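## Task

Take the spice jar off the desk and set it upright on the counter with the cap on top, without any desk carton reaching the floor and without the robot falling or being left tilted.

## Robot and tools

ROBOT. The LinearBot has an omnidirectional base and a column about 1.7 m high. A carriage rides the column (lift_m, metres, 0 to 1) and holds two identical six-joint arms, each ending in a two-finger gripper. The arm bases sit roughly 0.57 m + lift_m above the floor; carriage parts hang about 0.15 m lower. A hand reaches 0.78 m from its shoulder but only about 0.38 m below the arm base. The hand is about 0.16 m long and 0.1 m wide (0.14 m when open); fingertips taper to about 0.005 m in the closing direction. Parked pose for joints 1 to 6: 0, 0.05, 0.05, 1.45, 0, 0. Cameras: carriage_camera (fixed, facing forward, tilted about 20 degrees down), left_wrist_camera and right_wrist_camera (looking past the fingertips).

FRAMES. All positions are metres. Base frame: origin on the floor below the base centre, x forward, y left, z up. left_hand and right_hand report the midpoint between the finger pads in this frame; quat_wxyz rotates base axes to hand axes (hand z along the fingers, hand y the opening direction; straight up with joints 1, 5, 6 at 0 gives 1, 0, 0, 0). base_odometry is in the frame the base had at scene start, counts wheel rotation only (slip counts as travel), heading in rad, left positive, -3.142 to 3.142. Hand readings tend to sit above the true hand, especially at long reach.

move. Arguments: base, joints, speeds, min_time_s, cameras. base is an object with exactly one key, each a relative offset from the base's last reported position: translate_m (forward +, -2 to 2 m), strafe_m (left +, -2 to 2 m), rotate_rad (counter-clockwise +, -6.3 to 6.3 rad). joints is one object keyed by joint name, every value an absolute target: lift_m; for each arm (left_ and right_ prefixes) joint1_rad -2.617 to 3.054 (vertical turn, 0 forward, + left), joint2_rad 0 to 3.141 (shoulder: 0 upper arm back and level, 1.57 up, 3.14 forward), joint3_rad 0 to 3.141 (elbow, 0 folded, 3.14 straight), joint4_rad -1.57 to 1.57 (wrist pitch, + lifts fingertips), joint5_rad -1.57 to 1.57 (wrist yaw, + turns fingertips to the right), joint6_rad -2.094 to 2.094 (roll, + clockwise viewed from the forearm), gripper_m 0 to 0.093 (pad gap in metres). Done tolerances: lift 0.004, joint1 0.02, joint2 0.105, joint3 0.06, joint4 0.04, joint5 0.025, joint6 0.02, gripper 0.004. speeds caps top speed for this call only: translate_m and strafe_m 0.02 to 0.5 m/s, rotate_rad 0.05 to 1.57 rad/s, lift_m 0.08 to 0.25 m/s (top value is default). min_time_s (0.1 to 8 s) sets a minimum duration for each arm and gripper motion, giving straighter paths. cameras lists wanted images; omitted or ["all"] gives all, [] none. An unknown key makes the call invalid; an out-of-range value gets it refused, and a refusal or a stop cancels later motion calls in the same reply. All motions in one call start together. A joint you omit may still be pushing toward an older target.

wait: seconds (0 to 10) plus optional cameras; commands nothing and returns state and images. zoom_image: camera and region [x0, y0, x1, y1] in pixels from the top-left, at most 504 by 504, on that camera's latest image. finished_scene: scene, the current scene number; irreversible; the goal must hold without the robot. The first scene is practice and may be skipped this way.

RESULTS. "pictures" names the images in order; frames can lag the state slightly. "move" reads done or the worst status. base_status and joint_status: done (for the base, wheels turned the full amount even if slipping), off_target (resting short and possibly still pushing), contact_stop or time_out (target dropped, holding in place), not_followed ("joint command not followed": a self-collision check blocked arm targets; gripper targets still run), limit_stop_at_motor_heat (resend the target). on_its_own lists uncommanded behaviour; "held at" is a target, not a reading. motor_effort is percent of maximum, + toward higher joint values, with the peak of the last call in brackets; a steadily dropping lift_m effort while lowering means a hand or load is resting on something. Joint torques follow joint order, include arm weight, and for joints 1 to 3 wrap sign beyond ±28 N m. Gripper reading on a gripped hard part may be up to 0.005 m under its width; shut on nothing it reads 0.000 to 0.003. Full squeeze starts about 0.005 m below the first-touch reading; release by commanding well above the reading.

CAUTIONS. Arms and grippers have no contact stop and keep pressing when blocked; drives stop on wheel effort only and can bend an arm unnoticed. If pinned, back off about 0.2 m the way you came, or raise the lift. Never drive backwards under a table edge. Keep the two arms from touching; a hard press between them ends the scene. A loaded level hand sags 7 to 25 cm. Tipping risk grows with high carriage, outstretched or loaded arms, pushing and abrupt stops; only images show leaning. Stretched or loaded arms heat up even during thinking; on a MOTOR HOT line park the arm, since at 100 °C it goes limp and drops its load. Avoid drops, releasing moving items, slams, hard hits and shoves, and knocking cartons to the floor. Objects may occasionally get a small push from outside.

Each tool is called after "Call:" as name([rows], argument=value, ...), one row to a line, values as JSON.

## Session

Call:
move(joints={"lift_m": 1.0}, cameras=["carriage_camera"])

Call:
move(base={"rotate_rad": 1.57}, cameras=["carriage_camera"])

Call:
move(base={"rotate_rad": 1.57}, cameras=["carriage_camera"])

Scene clock: 3.33 s.
Joint torques (N m): left_arm=[0.64 4.34 5.91 -0.22 -0.15 -0.05] | right_arm=[-0.02 4.4 7.01 -0.12 -0.01 -0.13]
move: done
base_odometry: x=+0.000 y=+0.000 heading=+0.000
base_status: not commanded
joint_positions: lift_m=+0.997 left_joint1_rad=-0.017 left_joint2_rad=+0.038 left_joint3_rad=+0.047 left_joint4_rad=+1.430 left_joint5_rad=+0.018 left_joint6_rad=-0.006 left_gripper_m=+0.09396 right_joint1_rad=-0.013 right_joint2_rad=+0.048 right_joint3_rad=+0.042 right_joint4_rad=+1.441 right_joint5_rad=+0.022 right_joint6_rad=-0.023 right_gripper_m=+0.09396
joint_status: all done
joint sent to its limit — lift_m, upper limit.
motor_effort: lift_m=+31(38) drive_wheels=-1(4)
left_hand: x=+0.2657 y=+0.3054 z=+1.9809 quat_wxyz=(+0.998, +0.009, +0.066, -0.012) (m; base frame)
right_hand: x=+0.2676 y=-0.3133 z=+1.9796 quat_wxyz=(+0.997, +0.011, +0.068, -0.019) (m; base frame)
pictures: carriage_camera
Images, in order (width x height): carriage_camera 504x504.

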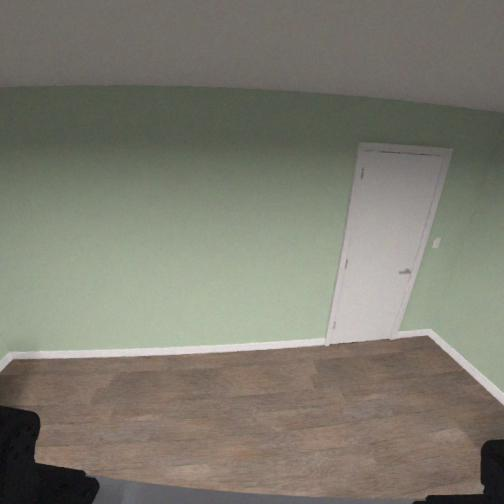

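Scene clock: 6.43 s.
Joint torques (N m): left_arm=[0.54 4.34 5.91 -0.21 -0.13 -0.05] | right_arm=[-0.09 4.4 7.05 -0.13 -0.01 -0.12]
move: done
base_odometry: x=+0.000 y=+0.000 heading=+1.569
base_status: done
joint_positions: lift_m=+0.997 left_joint1_rad=-0.017 left_joint2_rad=+0.038 left_joint3_rad=+0.047 left_joint4_rad=+1.430 left_joint5_rad=+0.017 left_joint6_rad=-0.006 left_gripper_m=+0.09397 right_joint1_rad=-0.013 right_joint2_rad=+0.048 right_joint3_rad=+0.042 right_joint4_rad=+1.440 right_joint5_rad=+0.022 right_joint6_rad=-0.023 right_gripper_m=+0.09397
joint_status: not commanded
motor_effort: lift_m=+31(31) drive_wheels=+7(17)
left_hand: x=+0.2657 y=+0.3055 z=+1.9809 quat_wxyz=(+0.998, +0.009, +0.066, -0.012) (m; base frame)
right_hand: x=+0.2679 y=-0.3133 z=+1.9796 quat_wxyz=(+0.997, +0.011, +0.068, -0.019) (m; base frame)
pictures: carriage_camera
Images, in order (width x height): carriage_camera 504x504.

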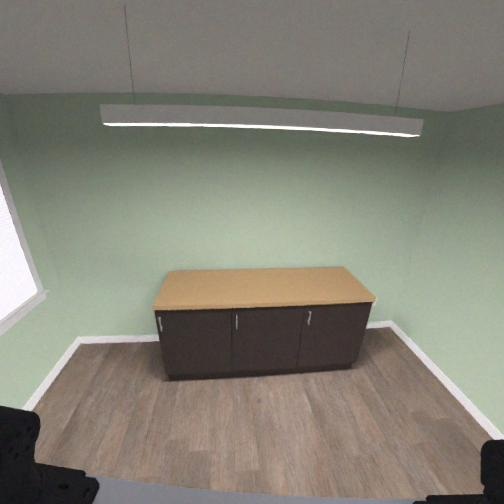

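Scene clock: 9.53 s.
Joint torques (N m): left_arm=[0.64 4.36 5.86 -0.22 -0.11 -0.05] | right_arm=[-0.02 4.4 7.01 -0.12 0 -0.12]
move: done
base_odometry: x=+0.000 y=+0.000 heading=+3.139
base_status: done
joint_positions: lift_m=+0.997 left_joint1_rad=-0.017 left_joint2_rad=+0.038 left_joint3_rad=+0.047 left_joint4_rad=+1.430 left_joint5_rad=+0.017 left_joint6_rad=-0.006 left_gripper_m=+0.09398 right_joint1_rad=-0.013 right_joint2_rad=+0.048 right_joint3_rad=+0.042 right_joint4_rad=+1.440 right_joint5_rad=+0.022 right_joint6_rad=-0.023 right_gripper_m=+0.09398
joint_status: not commanded
motor_effort: lift_m=+31(31) drive_wheels=+5(15)
left_hand: x=+0.2657 y=+0.3055 z=+1.9809 quat_wxyz=(+0.998, +0.009, +0.066, -0.012) (m; base frame)
right_hand: x=+0.2679 y=-0.3133 z=+1.9796 quat_wxyz=(+0.997, +0.011, +0.068, -0.019) (m; base frame)
pictures: carriage_camera
Images, in order (width x height): carriage_camera 504x504.

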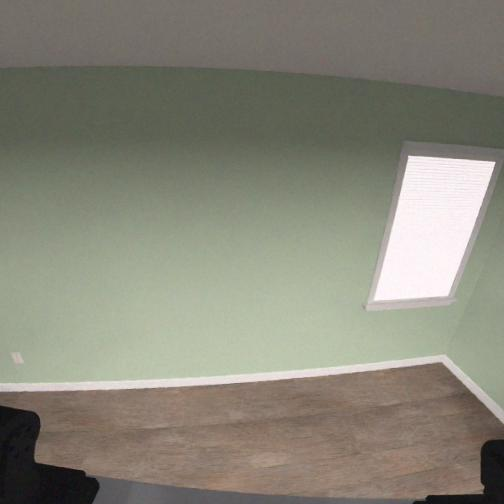

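Call:
move(base={"rotate_rad": 1.634}, cameras=["carriage_camera"])

Call:
zoom_image(camera="carriage_camera", region=[50, 240, 450, 440])

Scene clock: 21.03 s.
Joint torques (N m): left_arm=[0.61 4.33 5.9 -0.21 -0.12 -0.05] | right_arm=[-0.02 4.38 6.99 -0.11 -0.02 -0.12]
move: done
base_odometry: x=+0.000 y=+0.000 heading=-1.511
base_status: done
joint_positions: lift_m=+0.997 left_joint1_rad=-0.017 left_joint2_rad=+0.038 left_joint3_rad=+0.047 left_joint4_rad=+1.430 left_joint5_rad=+0.017 left_joint6_rad=-0.006 left_gripper_m=+0.09398 right_joint1_rad=-0.013 right_joint2_rad=+0.048 right_joint3_rad=+0.042 right_joint4_rad=+1.440 right_joint5_rad=+0.022 right_joint6_rad=-0.023 right_gripper_m=+0.09398
joint_status: not commanded
motor_effort: lift_m=+31(31) drive_wheels=+6(15)
left_hand: x=+0.2657 y=+0.3055 z=+1.9809 quat_wxyz=(+0.998, +0.009, +0.066, -0.012) (m; base frame)
right_hand: x=+0.2680 y=-0.3133 z=+1.9796 quat_wxyz=(+0.997, +0.011, +0.069, -0.019) (m; base frame)
pictures: carriage_camera
Images, in order (width x height): carriage_camera 504x504.

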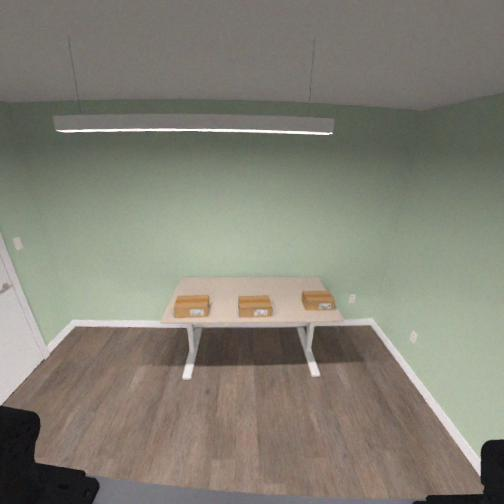

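Scaled by 1.260 from the camera's 504x504 image, which has a finer 720x720 frame.

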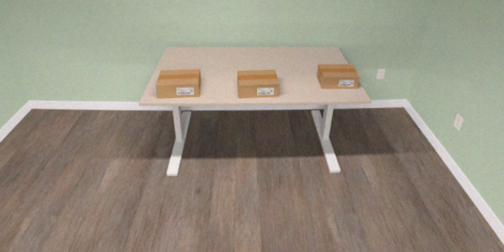

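Call:
move(base={"translate_m": 0.85}, cameras=["carriage_camera"])

Call:
zoom_image(camera="carriage_camera", region=[50, 290, 450, 490])

Scene clock: 28.53 s.
Joint torques (N m): left_arm=[0.61 4.25 5.89 -0.2 -0.12 -0.04] | right_arm=[0.01 4.36 7.08 -0.09 -0.02 -0.11]
move: done
base_odometry: x=+0.052 y=-0.848 heading=-1.510
base_status: done
joint_positions: lift_m=+0.997 left_joint1_rad=-0.017 left_joint2_rad=+0.038 left_joint3_rad=+0.047 left_joint4_rad=+1.428 left_joint5_rad=+0.017 left_joint6_rad=-0.006 left_gripper_m=+0.09398 right_joint1_rad=-0.013 right_joint2_rad=+0.048 right_joint3_rad=+0.042 right_joint4_rad=+1.438 right_joint5_rad=+0.022 right_joint6_rad=-0.023 right_gripper_m=+0.09398
joint_status: not commanded
motor_effort: lift_m=+31(31) drive_wheels=-10(23)
left_hand: x=+0.2660 y=+0.3055 z=+1.9808 quat_wxyz=(+0.998, +0.009, +0.067, -0.012) (m; base frame)
right_hand: x=+0.2684 y=-0.3133 z=+1.9795 quat_wxyz=(+0.997, +0.011, +0.069, -0.019) (m; base frame)
pictures: carriage_camera
Images, in order (width x height): carriage_camera 504x504.

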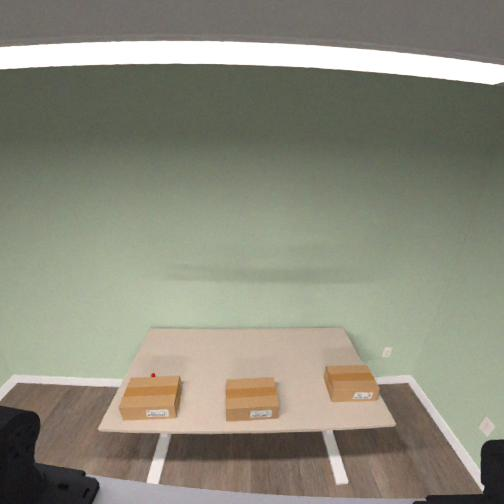

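Scaled by 1.260 from the camera's 504x504 image, which has a finer 720x720 frame.

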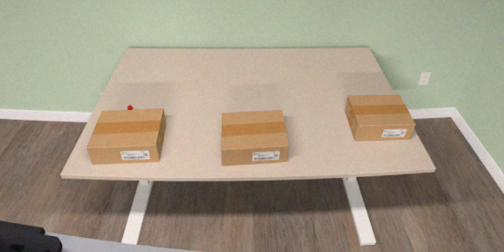

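Call:
move(base={"strafe_m": 0.296}, cameras=[])

Call:
move(base={"translate_m": 0.43}, joints={"lift_m": 0.8, "left_joint1_rad": -0.069, "left_joint2_rad": 2.94, "left_joint3_rad": 1.708, "left_joint4_rad": -0.35, "left_joint6_rad": 0.0}, speeds={"translate_m": 0.35}, cameras=["carriage_camera", "left_wrist_camera"])

Call:
zoom_image(camera="carriage_camera", region=[80, 360, 280, 500])

Scene clock: 42.33 s.
Joint torques (N m): left_arm=[0.55 4.36 5.87 -0.22 -0.15 -0.06] | right_arm=[0.03 4.44 7.02 -0.08 -0.01 -0.11]
move: done
base_odometry: x=+0.348 y=-0.831 heading=-1.510
base_status: done
joint_positions: lift_m=+0.997 left_joint1_rad=-0.018 left_joint2_rad=+0.038 left_joint3_rad=+0.047 left_joint4_rad=+1.429 left_joint5_rad=+0.017 left_joint6_rad=-0.006 left_gripper_m=+0.09398 right_joint1_rad=-0.013 right_joint2_rad=+0.048 right_joint3_rad=+0.042 right_joint4_rad=+1.438 right_joint5_rad=+0.022 right_joint6_rad=-0.023 right_gripper_m=+0.09398
joint_status: not commanded
motor_effort: lift_m=+31(31) drive_wheels=+3(12)
left_hand: x=+0.2658 y=+0.3055 z=+1.9809 quat_wxyz=(+0.998, +0.009, +0.066, -0.012) (m; base frame)
right_hand: x=+0.2684 y=-0.3133 z=+1.9795 quat_wxyz=(+0.997, +0.011, +0.069, -0.019) (m; base frame)
pictures: none
No camera images: "cameras" was empty.

Scene clock: 45.23 s.
Joint torques (N m): left_arm=[0.24 -14.31 5.29 0.39 -0.1 0.01] | right_arm=[-0.02 4.3 7.05 -0.08 0 -0.11]
move: done
base_odometry: x=+0.374 y=-1.260 heading=-1.509
base_status: done
joint_positions: lift_m=+0.800 left_joint1_rad=-0.064 left_joint2_rad=+2.929 left_joint3_rad=+1.695 left_joint4_rad=-0.336 left_joint5_rad=+0.017 left_joint6_rad=-0.006 left_gripper_m=+0.09398 right_joint1_rad=-0.013 right_joint2_rad=+0.048 right_joint3_rad=+0.042 right_joint4_rad=+1.436 right_joint5_rad=+0.022 right_joint6_rad=-0.023 right_gripper_m=+0.09398
joint_status: all done
motor_effort: lift_m=+26(28) drive_wheels=-9(17)
left_hand: x=+0.6475 y=+0.2795 z=+1.0666 quat_wxyz=(+0.000, +0.029, +1.000, -0.009) (m; base frame)
right_hand: x=+0.2688 y=-0.3133 z=+1.7828 quat_wxyz=(+0.997, +0.011, +0.070, -0.019) (m; base frame)
pictures: carriage_camera, left_wrist_camera
Images, in order (width x height): carriage_camera 504x504, left_wrist_camera 504x504.

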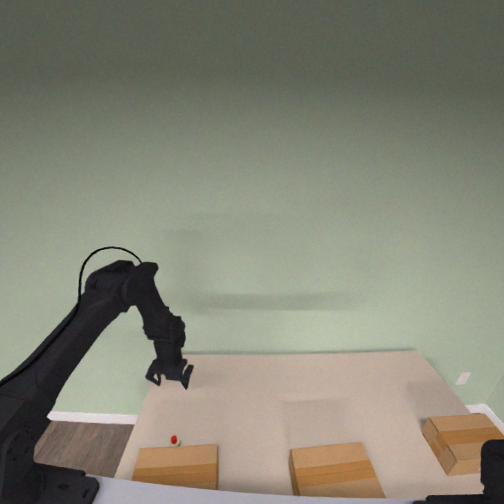

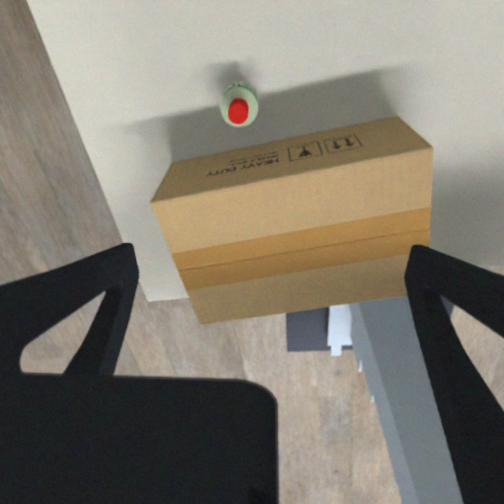

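Scaled by 2.520 from the camera's 504x504 image, which has a finer 720x720 frame.

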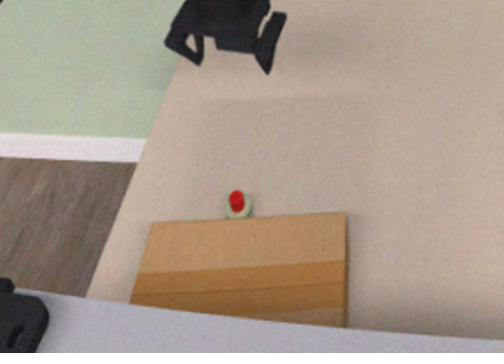

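Call:
move(joints={"lift_m": 0.66, "left_joint1_rad": 0.016, "left_joint2_rad": 2.908, "left_joint3_rad": 1.603, "left_joint4_rad": -0.278}, cameras=["left_wrist_camera"])

Call:
zoom_image(camera="left_wrist_camera", region=[120, 40, 420, 240])

Scene clock: 69.07 s.
Joint torques (N m): left_arm=[0.21 -16.69 2.85 0.6 -0.11 0.02] | right_arm=[-0.01 4.33 7.04 -0.07 -0.01 -0.12]
move: done
base_odometry: x=+0.374 y=-1.260 heading=-1.509
base_status: not commanded
joint_positions: lift_m=+0.660 left_joint1_rad=+0.020 left_joint2_rad=+2.928 left_joint3_rad=+1.609 left_joint4_rad=-0.288 left_joint5_rad=+0.018 left_joint6_rad=-0.006 left_gripper_m=+0.09398 right_joint1_rad=-0.013 right_joint2_rad=+0.048 right_joint3_rad=+0.042 right_joint4_rad=+1.436 right_joint5_rad=+0.022 right_joint6_rad=-0.023 right_gripper_m=+0.09398
joint_status: all done
motor_effort: lift_m=+28(29) drive_wheels=-9(10)
left_hand: x=+0.6209 y=+0.3136 z=+0.9161 quat_wxyz=(-0.018, -0.013, +1.000, -0.009) (m; base frame)
right_hand: x=+0.2688 y=-0.3133 z=+1.6427 quat_wxyz=(+0.997, +0.011, +0.070, -0.019) (m; base frame)
pictures: left_wrist_camera
Images, in order (width x height): left_wrist_camera 504x504.

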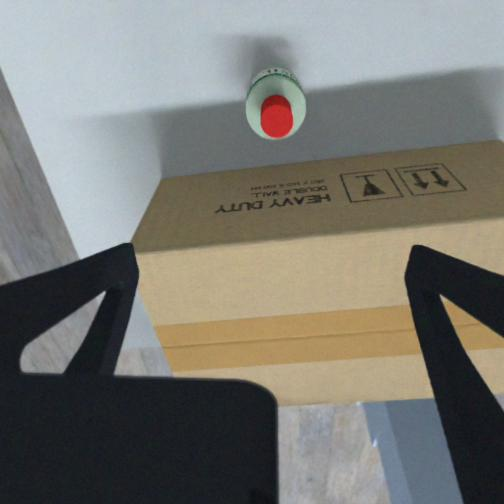

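Scaled by 1.680 from the camera's 504x504 image, which has a finer 720x720 frame.

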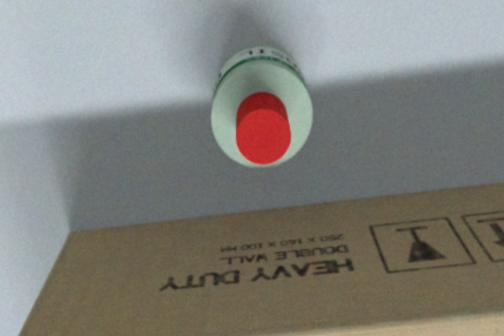

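Call:
move(joints={"lift_m": 0.62, "left_joint2_rad": 2.93, "left_joint3_rad": 1.63, "left_joint4_rad": -0.27}, cameras=[])

Call:
move(joints={"lift_m": 0.514}, speeds={"lift_m": 0.12}, cameras=["left_wrist_camera", "carriage_camera"])

Scene clock: 83.73 s.
Joint torques (N m): left_arm=[0.31 -14.72 4.74 0.61 -0.09 0.02] | right_arm=[0.01 4.41 7.1 -0.08 0 -0.11]
move: done
base_odometry: x=+0.374 y=-1.260 heading=-1.509
base_status: not commanded
joint_positions: lift_m=+0.620 left_joint1_rad=+0.020 left_joint2_rad=+2.928 left_joint3_rad=+1.617 left_joint4_rad=-0.277 left_joint5_rad=+0.018 left_joint6_rad=-0.006 left_gripper_m=+0.09398 right_joint1_rad=-0.013 right_joint2_rad=+0.047 right_joint3_rad=+0.041 right_joint4_rad=+1.436 right_joint5_rad=+0.022 right_joint6_rad=-0.023 right_gripper_m=+0.09398
joint_status: all done
motor_effort: lift_m=+28(29) drive_wheels=+3(10)
left_hand: x=+0.6276 y=+0.3138 z=+0.8769 quat_wxyz=(-0.008, -0.013, +1.000, -0.009) (m; base frame)
right_hand: x=+0.2688 y=-0.3133 z=+1.6025 quat_wxyz=(+0.997, +0.011, +0.070, -0.019) (m; base frame)
pictures: none
No camera images: "cameras" was empty.

Scene clock: 85.03 s.
Joint torques (N m): left_arm=[0.29 -14.84 4.66 0.6 -0.11 0.01] | right_arm=[0.06 4.4 7.09 -0.07 -0.01 -0.12]
move: done
base_odometry: x=+0.374 y=-1.260 heading=-1.509
base_status: not commanded
joint_positions: lift_m=+0.514 left_joint1_rad=+0.020 left_joint2_rad=+2.929 left_joint3_rad=+1.620 left_joint4_rad=-0.274 left_joint5_rad=+0.018 left_joint6_rad=-0.006 left_gripper_m=+0.09398 right_joint1_rad=-0.013 right_joint2_rad=+0.047 right_joint3_rad=+0.041 right_joint4_rad=+1.436 right_joint5_rad=+0.022 right_joint6_rad=-0.023 right_gripper_m=+0.09398
joint_status: all done
motor_effort: lift_m=+28(29) drive_wheels=+4(10)
left_hand: x=+0.6292 y=+0.3138 z=+0.7710 quat_wxyz=(-0.006, -0.013, +1.000, -0.009) (m; base frame)
right_hand: x=+0.2688 y=-0.3133 z=+1.4966 quat_wxyz=(+0.997, +0.011, +0.070, -0.019) (m; base frame)
pictures: carriage_camera, left_wrist_camera
Images, in order (width x height): carriage_camera 504x504, left_wrist_camera 504x504.

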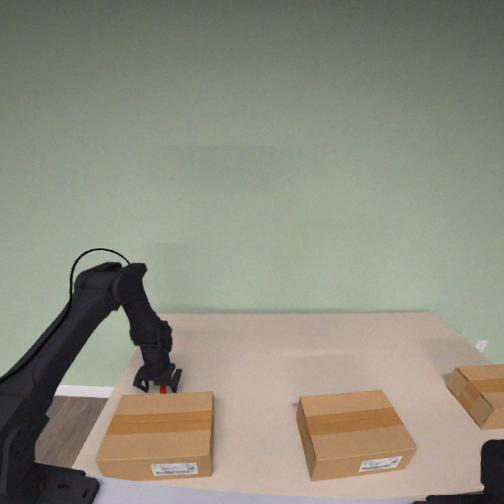

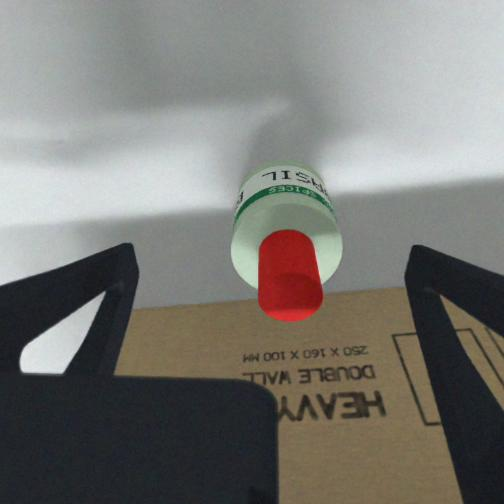

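Call:
move(joints={"lift_m": 0.493, "left_joint1_rad": 0.002}, speeds={"lift_m": 0.08}, cameras=["left_wrist_camera"])

Call:
move(joints={"left_gripper_m": 0.03}, min_time_s=1.5, cameras=["left_wrist_camera"])

Scene clock: 102.53 s.
Joint torques (N m): left_arm=[0.36 -14.8 4.51 0.59 -0.11 0.02] | right_arm=[0.02 4.36 7.04 -0.08 -0.01 -0.12]
move: done
base_odometry: x=+0.374 y=-1.260 heading=-1.509
base_status: not commanded
joint_positions: lift_m=+0.493 left_joint1_rad=+0.004 left_joint2_rad=+2.929 left_joint3_rad=+1.621 left_joint4_rad=-0.271 left_joint5_rad=+0.018 left_joint6_rad=-0.006 left_gripper_m=+0.09398 right_joint1_rad=-0.013 right_joint2_rad=+0.047 right_joint3_rad=+0.041 right_joint4_rad=+1.436 right_joint5_rad=+0.022 right_joint6_rad=-0.023 right_gripper_m=+0.09398
joint_status: all done
motor_effort: lift_m=+27(29) drive_wheels=-7(10)
left_hand: x=+0.6305 y=+0.3075 z=+0.7502 quat_wxyz=(-0.004, -0.005, +1.000, -0.009) (m; base frame)
right_hand: x=+0.2688 y=-0.3133 z=+1.4756 quat_wxyz=(+0.997, +0.011, +0.070, -0.019) (m; base frame)
pictures: left_wrist_camera
Images, in order (width x height): left_wrist_camera 504x504.

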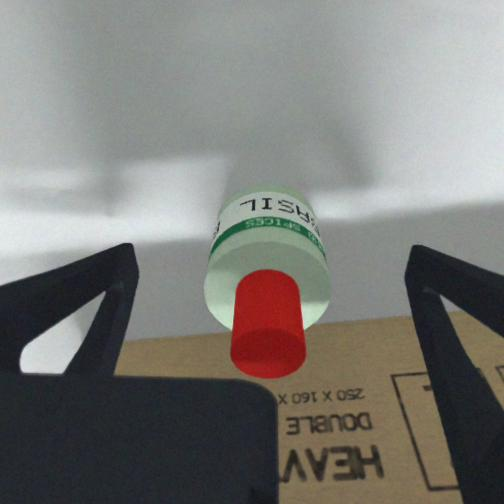

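Scene clock: 104.33 s.
Joint torques (N m): left_arm=[0.49 -14.74 4.46 0.57 -0.11 0.02] | right_arm=[0.02 4.36 7.09 -0.07 -0.01 -0.12]
move: off_target
base_odometry: x=+0.374 y=-1.260 heading=-1.509
base_status: not commanded
joint_positions: lift_m=+0.493 left_joint1_rad=+0.004 left_joint2_rad=+2.929 left_joint3_rad=+1.621 left_joint4_rad=-0.271 left_joint5_rad=+0.018 left_joint6_rad=-0.006 left_gripper_m=+0.03753 right_joint1_rad=-0.013 right_joint2_rad=+0.047 right_joint3_rad=+0.041 right_joint4_rad=+1.436 right_joint5_rad=+0.022 right_joint6_rad=-0.023 right_gripper_m=+0.09398
joint_status: left_gripper_m off_target (ended at +0.03755, target +0.03000)
motor_effort: lift_m=+27(28) drive_wheels=+5(10)
left_hand: x=+0.6305 y=+0.3075 z=+0.7502 quat_wxyz=(-0.004, -0.005, +1.000, -0.009) (m; base frame)
right_hand: x=+0.2688 y=-0.3133 z=+1.4756 quat_wxyz=(+0.997, +0.011, +0.070, -0.019) (m; base frame)
pictures: left_wrist_camera
Images, in order (width x height): left_wrist_camera 504x504.

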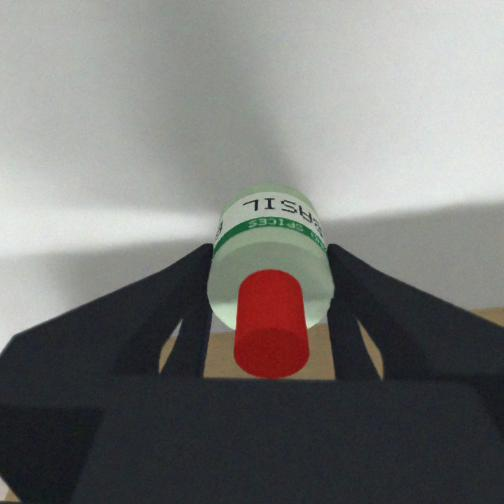

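Call:
move(joints={"lift_m": 0.78}, cameras=["left_wrist_camera", "carriage_camera"])

Call:
move(base={"translate_m": -0.5}, cameras=["carriage_camera"])

Call:
move(base={"rotate_rad": 3.1416}, cameras=["carriage_camera"])

Call:
move(base={"translate_m": 1.65}, cameras=["carriage_camera", "left_wrist_camera"])

Scene clock: 118.70 s.
Joint torques (N m): left_arm=[0.51 -14.93 4.6 0.56 -0.11 0.02] | right_arm=[-0.01 4.42 7.08 -0.07 -0.01 -0.11]
move: done
base_odometry: x=+0.374 y=-1.260 heading=-1.509
base_status: not commanded
joint_positions: lift_m=+0.780 left_joint1_rad=+0.004 left_joint2_rad=+2.930 left_joint3_rad=+1.621 left_joint4_rad=-0.271 left_joint5_rad=+0.018 left_joint6_rad=-0.006 left_gripper_m=+0.03753 right_joint1_rad=-0.013 right_joint2_rad=+0.047 right_joint3_rad=+0.041 right_joint4_rad=+1.436 right_joint5_rad=+0.022 right_joint6_rad=-0.023 right_gripper_m=+0.09398
joint_status: all done
motor_effort: lift_m=+30(38) drive_wheels=+4(9)
left_hand: x=+0.6301 y=+0.3075 z=+1.0364 quat_wxyz=(-0.004, -0.005, +1.000, -0.009) (m; base frame)
right_hand: x=+0.2688 y=-0.3133 z=+1.7623 quat_wxyz=(+0.997, +0.011, +0.070, -0.019) (m; base frame)
pictures: carriage_camera, left_wrist_camera
Images, in order (width x height): carriage_camera 504x504, left_wrist_camera 504x504.

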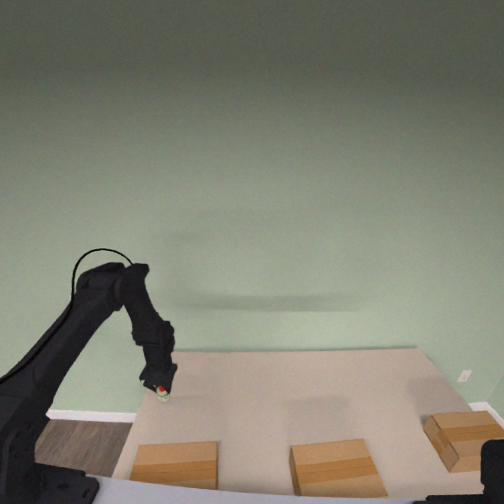

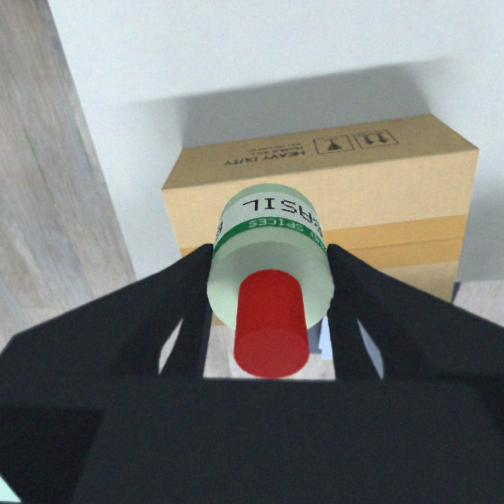

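Scene clock: 121.93 s.
Joint torques (N m): left_arm=[0.49 -14.86 4.52 0.51 -0.11 0.01] | right_arm=[0.03 4.44 7.12 -0.13 -0.02 -0.13]
move: done
base_odometry: x=+0.344 y=-0.761 heading=-1.509
base_status: done
joint_positions: lift_m=+0.780 left_joint1_rad=+0.003 left_joint2_rad=+2.930 left_joint3_rad=+1.621 left_joint4_rad=-0.269 left_joint5_rad=+0.017 left_joint6_rad=-0.006 left_gripper_m=+0.03753 right_joint1_rad=-0.013 right_joint2_rad=+0.047 right_joint3_rad=+0.041 right_joint4_rad=+1.440 right_joint5_rad=+0.022 right_joint6_rad=-0.023 right_gripper_m=+0.09398
joint_status: not commanded
motor_effort: lift_m=+30(31) drive_wheels=-3(15)
left_hand: x=+0.6305 y=+0.3074 z=+1.0364 quat_wxyz=(-0.004, -0.005, +1.000, -0.009) (m; base frame)
right_hand: x=+0.2679 y=-0.3133 z=+1.7624 quat_wxyz=(+0.997, +0.011, +0.068, -0.019) (m; base frame)
pictures: carriage_camera
Images, in order (width x height): carriage_camera 504x504.

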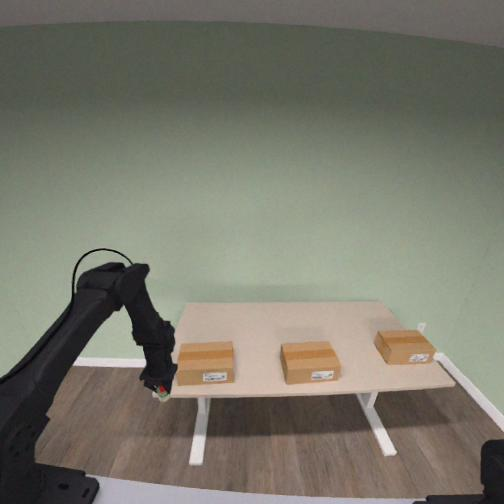

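Scene clock: 126.20 s.
Joint torques (N m): left_arm=[0.51 -15.01 3.58 0.51 -0.1 0.02] | right_arm=[0.03 4.41 7.08 -0.09 -0.01 -0.12]
move: done
base_odometry: x=+0.344 y=-0.761 heading=+1.632
base_status: done
joint_positions: lift_m=+0.780 left_joint1_rad=+0.005 left_joint2_rad=+2.930 left_joint3_rad=+1.630 left_joint4_rad=-0.263 left_joint5_rad=+0.016 left_joint6_rad=-0.006 left_gripper_m=+0.03753 right_joint1_rad=-0.013 right_joint2_rad=+0.047 right_joint3_rad=+0.041 right_joint4_rad=+1.438 right_joint5_rad=+0.022 right_joint6_rad=-0.023 right_gripper_m=+0.09400
joint_status: not commanded
motor_effort: lift_m=+30(31) drive_wheels=+7(19)
left_hand: x=+0.6362 y=+0.3081 z=+1.0375 quat_wxyz=(+0.004, -0.005, +1.000, -0.008) (m; base frame)
right_hand: x=+0.2685 y=-0.3133 z=+1.7624 quat_wxyz=(+0.997, +0.011, +0.070, -0.019) (m; base frame)
pictures: carriage_camera
Images, in order (width x height): carriage_camera 504x504.

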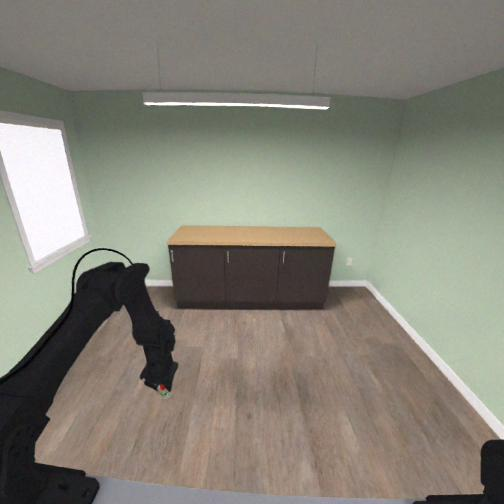

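Scene clock: 131.90 s.
Joint torques (N m): left_arm=[0.38 -14.99 3.63 0.54 -0.08 0.01] | right_arm=[0.01 4.4 7.1 -0.09 0 -0.12]
move: done
base_odometry: x=+0.240 y=+0.886 heading=+1.633
base_status: done
joint_positions: lift_m=+0.780 left_joint1_rad=+0.005 left_joint2_rad=+2.930 left_joint3_rad=+1.630 left_joint4_rad=-0.266 left_joint5_rad=+0.016 left_joint6_rad=-0.006 left_gripper_m=+0.03753 right_joint1_rad=-0.013 right_joint2_rad=+0.047 right_joint3_rad=+0.041 right_joint4_rad=+1.438 right_joint5_rad=+0.022 right_joint6_rad=-0.023 right_gripper_m=+0.09400
joint_status: not commanded
motor_effort: lift_m=+30(31) drive_wheels=-10(22)
left_hand: x=+0.6353 y=+0.3081 z=+1.0375 quat_wxyz=(+0.002, -0.005, +1.000, -0.008) (m; base frame)
right_hand: x=+0.2683 y=-0.3133 z=+1.7624 quat_wxyz=(+0.997, +0.011, +0.069, -0.019) (m; base frame)
pictures: carriage_camera, left_wrist_camera
Images, in order (width x height): carriage_camera 504x504, left_wrist_camera 504x504.

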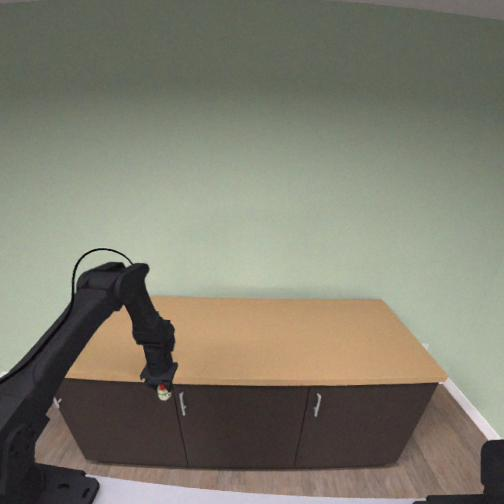

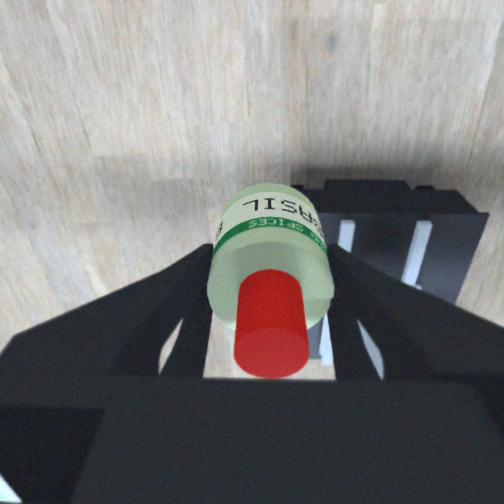

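Call:
move(base={"translate_m": 0.36}, speeds={"translate_m": 0.35}, cameras=[])

Call:
move(joints={"lift_m": 0.688}, speeds={"lift_m": 0.1}, cameras=["left_wrist_camera", "carriage_camera"])

Scene clock: 140.03 s.
Joint torques (N m): left_arm=[0.44 -14.95 3.62 0.58 -0.08 0.03] | right_arm=[0.02 4.41 7.05 -0.07 -0.02 -0.12]
move: done
base_odometry: x=+0.217 y=+1.245 heading=+1.634
base_status: done
joint_positions: lift_m=+0.780 left_joint1_rad=+0.004 left_joint2_rad=+2.930 left_joint3_rad=+1.630 left_joint4_rad=-0.268 left_joint5_rad=+0.016 left_joint6_rad=-0.006 left_gripper_m=+0.03753 right_joint1_rad=-0.013 right_joint2_rad=+0.047 right_joint3_rad=+0.041 right_joint4_rad=+1.436 right_joint5_rad=+0.022 right_joint6_rad=-0.023 right_gripper_m=+0.09400
joint_status: not commanded
motor_effort: lift_m=+30(31) drive_wheels=-8(19)
left_hand: x=+0.6349 y=+0.3078 z=+1.0375 quat_wxyz=(+0.001, -0.005, +1.000, -0.008) (m; base frame)
right_hand: x=+0.2688 y=-0.3133 z=+1.7623 quat_wxyz=(+0.997, +0.011, +0.070, -0.019) (m; base frame)
pictures: none
No camera images: "cameras" was empty.

Scene clock: 141.33 s.
Joint torques (N m): left_arm=[0.51 -14.91 3.62 0.54 -0.09 0.02] | right_arm=[0.02 4.46 7.08 -0.08 -0.01 -0.12]
move: done
base_odometry: x=+0.217 y=+1.245 heading=+1.634
base_status: not commanded
joint_positions: lift_m=+0.688 left_joint1_rad=+0.004 left_joint2_rad=+2.930 left_joint3_rad=+1.630 left_joint4_rad=-0.269 left_joint5_rad=+0.016 left_joint6_rad=-0.006 left_gripper_m=+0.03753 right_joint1_rad=-0.013 right_joint2_rad=+0.047 right_joint3_rad=+0.041 right_joint4_rad=+1.436 right_joint5_rad=+0.022 right_joint6_rad=-0.023 right_gripper_m=+0.09400
joint_status: all done
motor_effort: lift_m=+28(28) drive_wheels=-8(10)
left_hand: x=+0.6346 y=+0.3078 z=+0.9457 quat_wxyz=(+0.001, -0.005, +1.000, -0.008) (m; base frame)
right_hand: x=+0.2688 y=-0.3133 z=+1.6705 quat_wxyz=(+0.997, +0.011, +0.070, -0.019) (m; base frame)
pictures: carriage_camera, left_wrist_camera
Images, in order (width x height): carriage_camera 504x504, left_wrist_camera 504x504.

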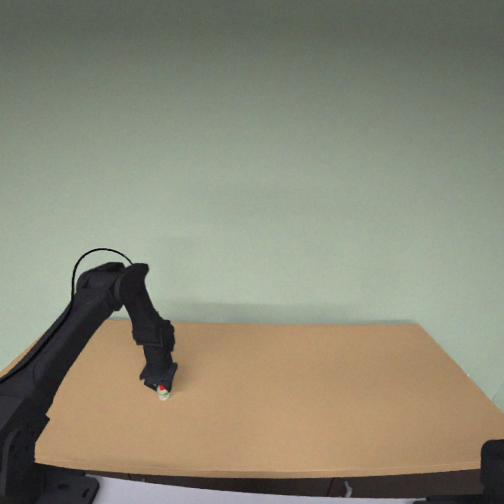

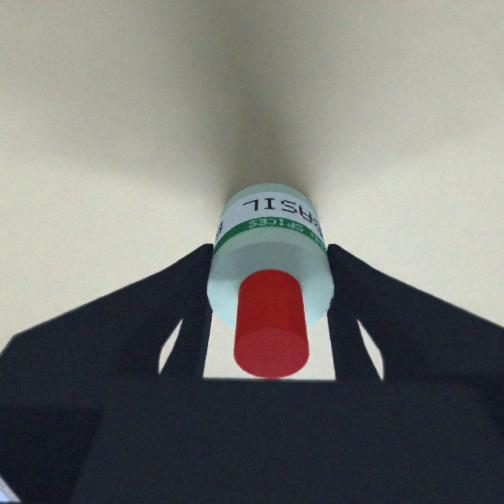

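Call:
move(joints={"lift_m": 0.68}, speeds={"lift_m": 0.08}, cameras=["left_wrist_camera"])

Scene clock: 144.23 s.
Joint torques (N m): left_arm=[0.42 -14.57 3.51 0.58 -0.09 0.02] | right_arm=[0.05 4.42 7.13 -0.09 0 -0.12]
move: done
base_odometry: x=+0.217 y=+1.245 heading=+1.634
base_status: not commanded
joint_positions: lift_m=+0.680 left_joint1_rad=+0.004 left_joint2_rad=+2.925 left_joint3_rad=+1.631 left_joint4_rad=-0.268 left_joint5_rad=+0.016 left_joint6_rad=-0.005 left_gripper_m=+0.03753 right_joint1_rad=-0.013 right_joint2_rad=+0.047 right_joint3_rad=+0.041 right_joint4_rad=+1.436 right_joint5_rad=+0.022 right_joint6_rad=-0.023 right_gripper_m=+0.09400
joint_status: all done
motor_effort: lift_m=+26(28) drive_wheels=-9(10)
left_hand: x=+0.6375 y=+0.3078 z=+0.9398 quat_wxyz=(+0.005, -0.005, +1.000, -0.008) (m; base frame)
right_hand: x=+0.2689 y=-0.3133 z=+1.6626 quat_wxyz=(+0.997, +0.011, +0.070, -0.019) (m; base frame)
pictures: left_wrist_camera
Images, in order (width x height): left_wrist_camera 504x504.

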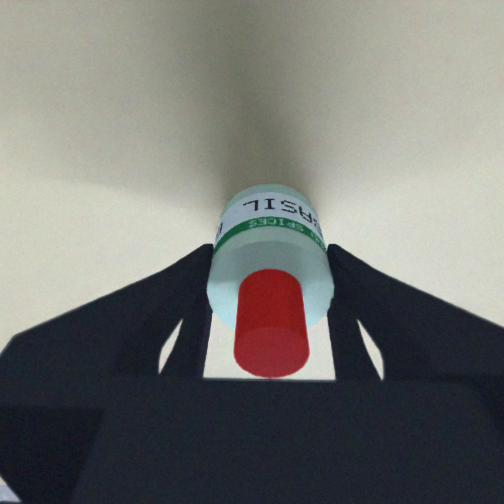

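Call:
move(joints={"left_gripper_m": 0.093}, min_time_s=1.5, cameras=["left_wrist_camera"])

Call:
move(joints={"lift_m": 0.82}, speeds={"lift_m": 0.12}, cameras=["left_wrist_camera", "carriage_camera"])

Scene clock: 150.33 s.
Joint torques (N m): left_arm=[0.44 -14.58 3.54 0.57 -0.11 0.02] | right_arm=[0.02 4.37 7.12 -0.07 -0.01 -0.11]
move: done
base_odometry: x=+0.217 y=+1.245 heading=+1.634
base_status: not commanded
joint_positions: lift_m=+0.680 left_joint1_rad=+0.004 left_joint2_rad=+2.925 left_joint3_rad=+1.631 left_joint4_rad=-0.268 left_joint5_rad=+0.016 left_joint6_rad=-0.005 left_gripper_m=+0.09292 right_joint1_rad=-0.013 right_joint2_rad=+0.047 right_joint3_rad=+0.041 right_joint4_rad=+1.436 right_joint5_rad=+0.022 right_joint6_rad=-0.023 right_gripper_m=+0.09400
joint_status: all done
motor_effort: lift_m=+26(26) drive_wheels=+5(9)
left_hand: x=+0.6374 y=+0.3078 z=+0.9398 quat_wxyz=(+0.004, -0.005, +1.000, -0.008) (m; base frame)
right_hand: x=+0.2689 y=-0.3133 z=+1.6626 quat_wxyz=(+0.997, +0.011, +0.070, -0.019) (m; base frame)
pictures: left_wrist_camera
Images, in order (width x height): left_wrist_camera 504x504.

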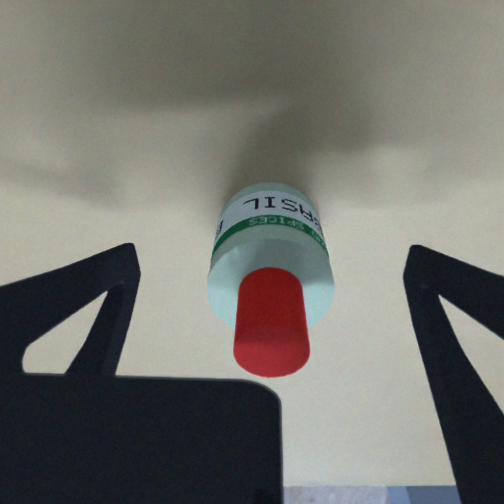

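Scene clock: 151.90 s.
Joint torques (N m): left_arm=[0.44 -14.89 3.52 0.58 -0.1 0.02] | right_arm=[0.03 4.42 7.1 -0.09 -0.01 -0.11]
move: done
base_odometry: x=+0.217 y=+1.245 heading=+1.634
base_status: not commanded
joint_positions: lift_m=+0.820 left_joint1_rad=+0.004 left_joint2_rad=+2.927 left_joint3_rad=+1.631 left_joint4_rad=-0.268 left_joint5_rad=+0.016 left_joint6_rad=-0.005 left_gripper_m=+0.09292 right_joint1_rad=-0.013 right_joint2_rad=+0.047 right_joint3_rad=+0.041 right_joint4_rad=+1.436 right_joint5_rad=+0.022 right_joint6_rad=-0.023 right_gripper_m=+0.09400
joint_status: all done
motor_effort: lift_m=+31(38) drive_wheels=+5(11)
left_hand: x=+0.6369 y=+0.3078 z=+1.0788 quat_wxyz=(+0.004, -0.005, +1.000, -0.008) (m; base frame)
right_hand: x=+0.2689 y=-0.3133 z=+1.8022 quat_wxyz=(+0.997, +0.011, +0.070, -0.019) (m; base frame)
pictures: carriage_camera, left_wrist_camera
Images, in order (width x height): carriage_camera 504x504, left_wrist_camera 504x504.

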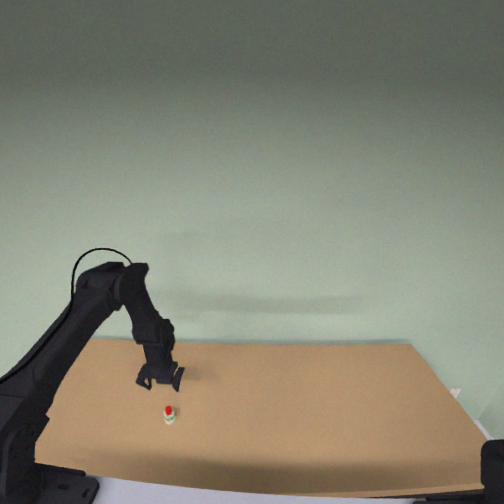

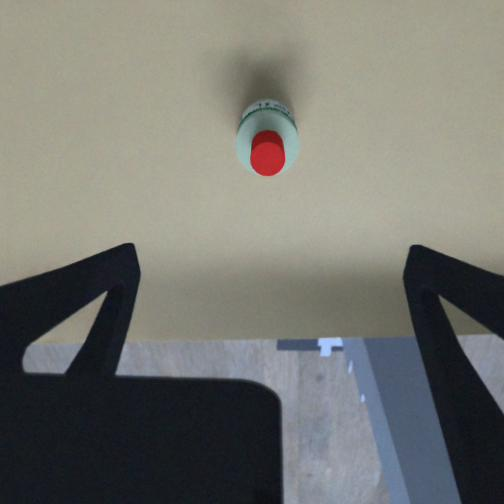

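The jar is standing upright on the counter, cap up.

Call:
finished_scene(scene=3)

The scene is finished: the task was done.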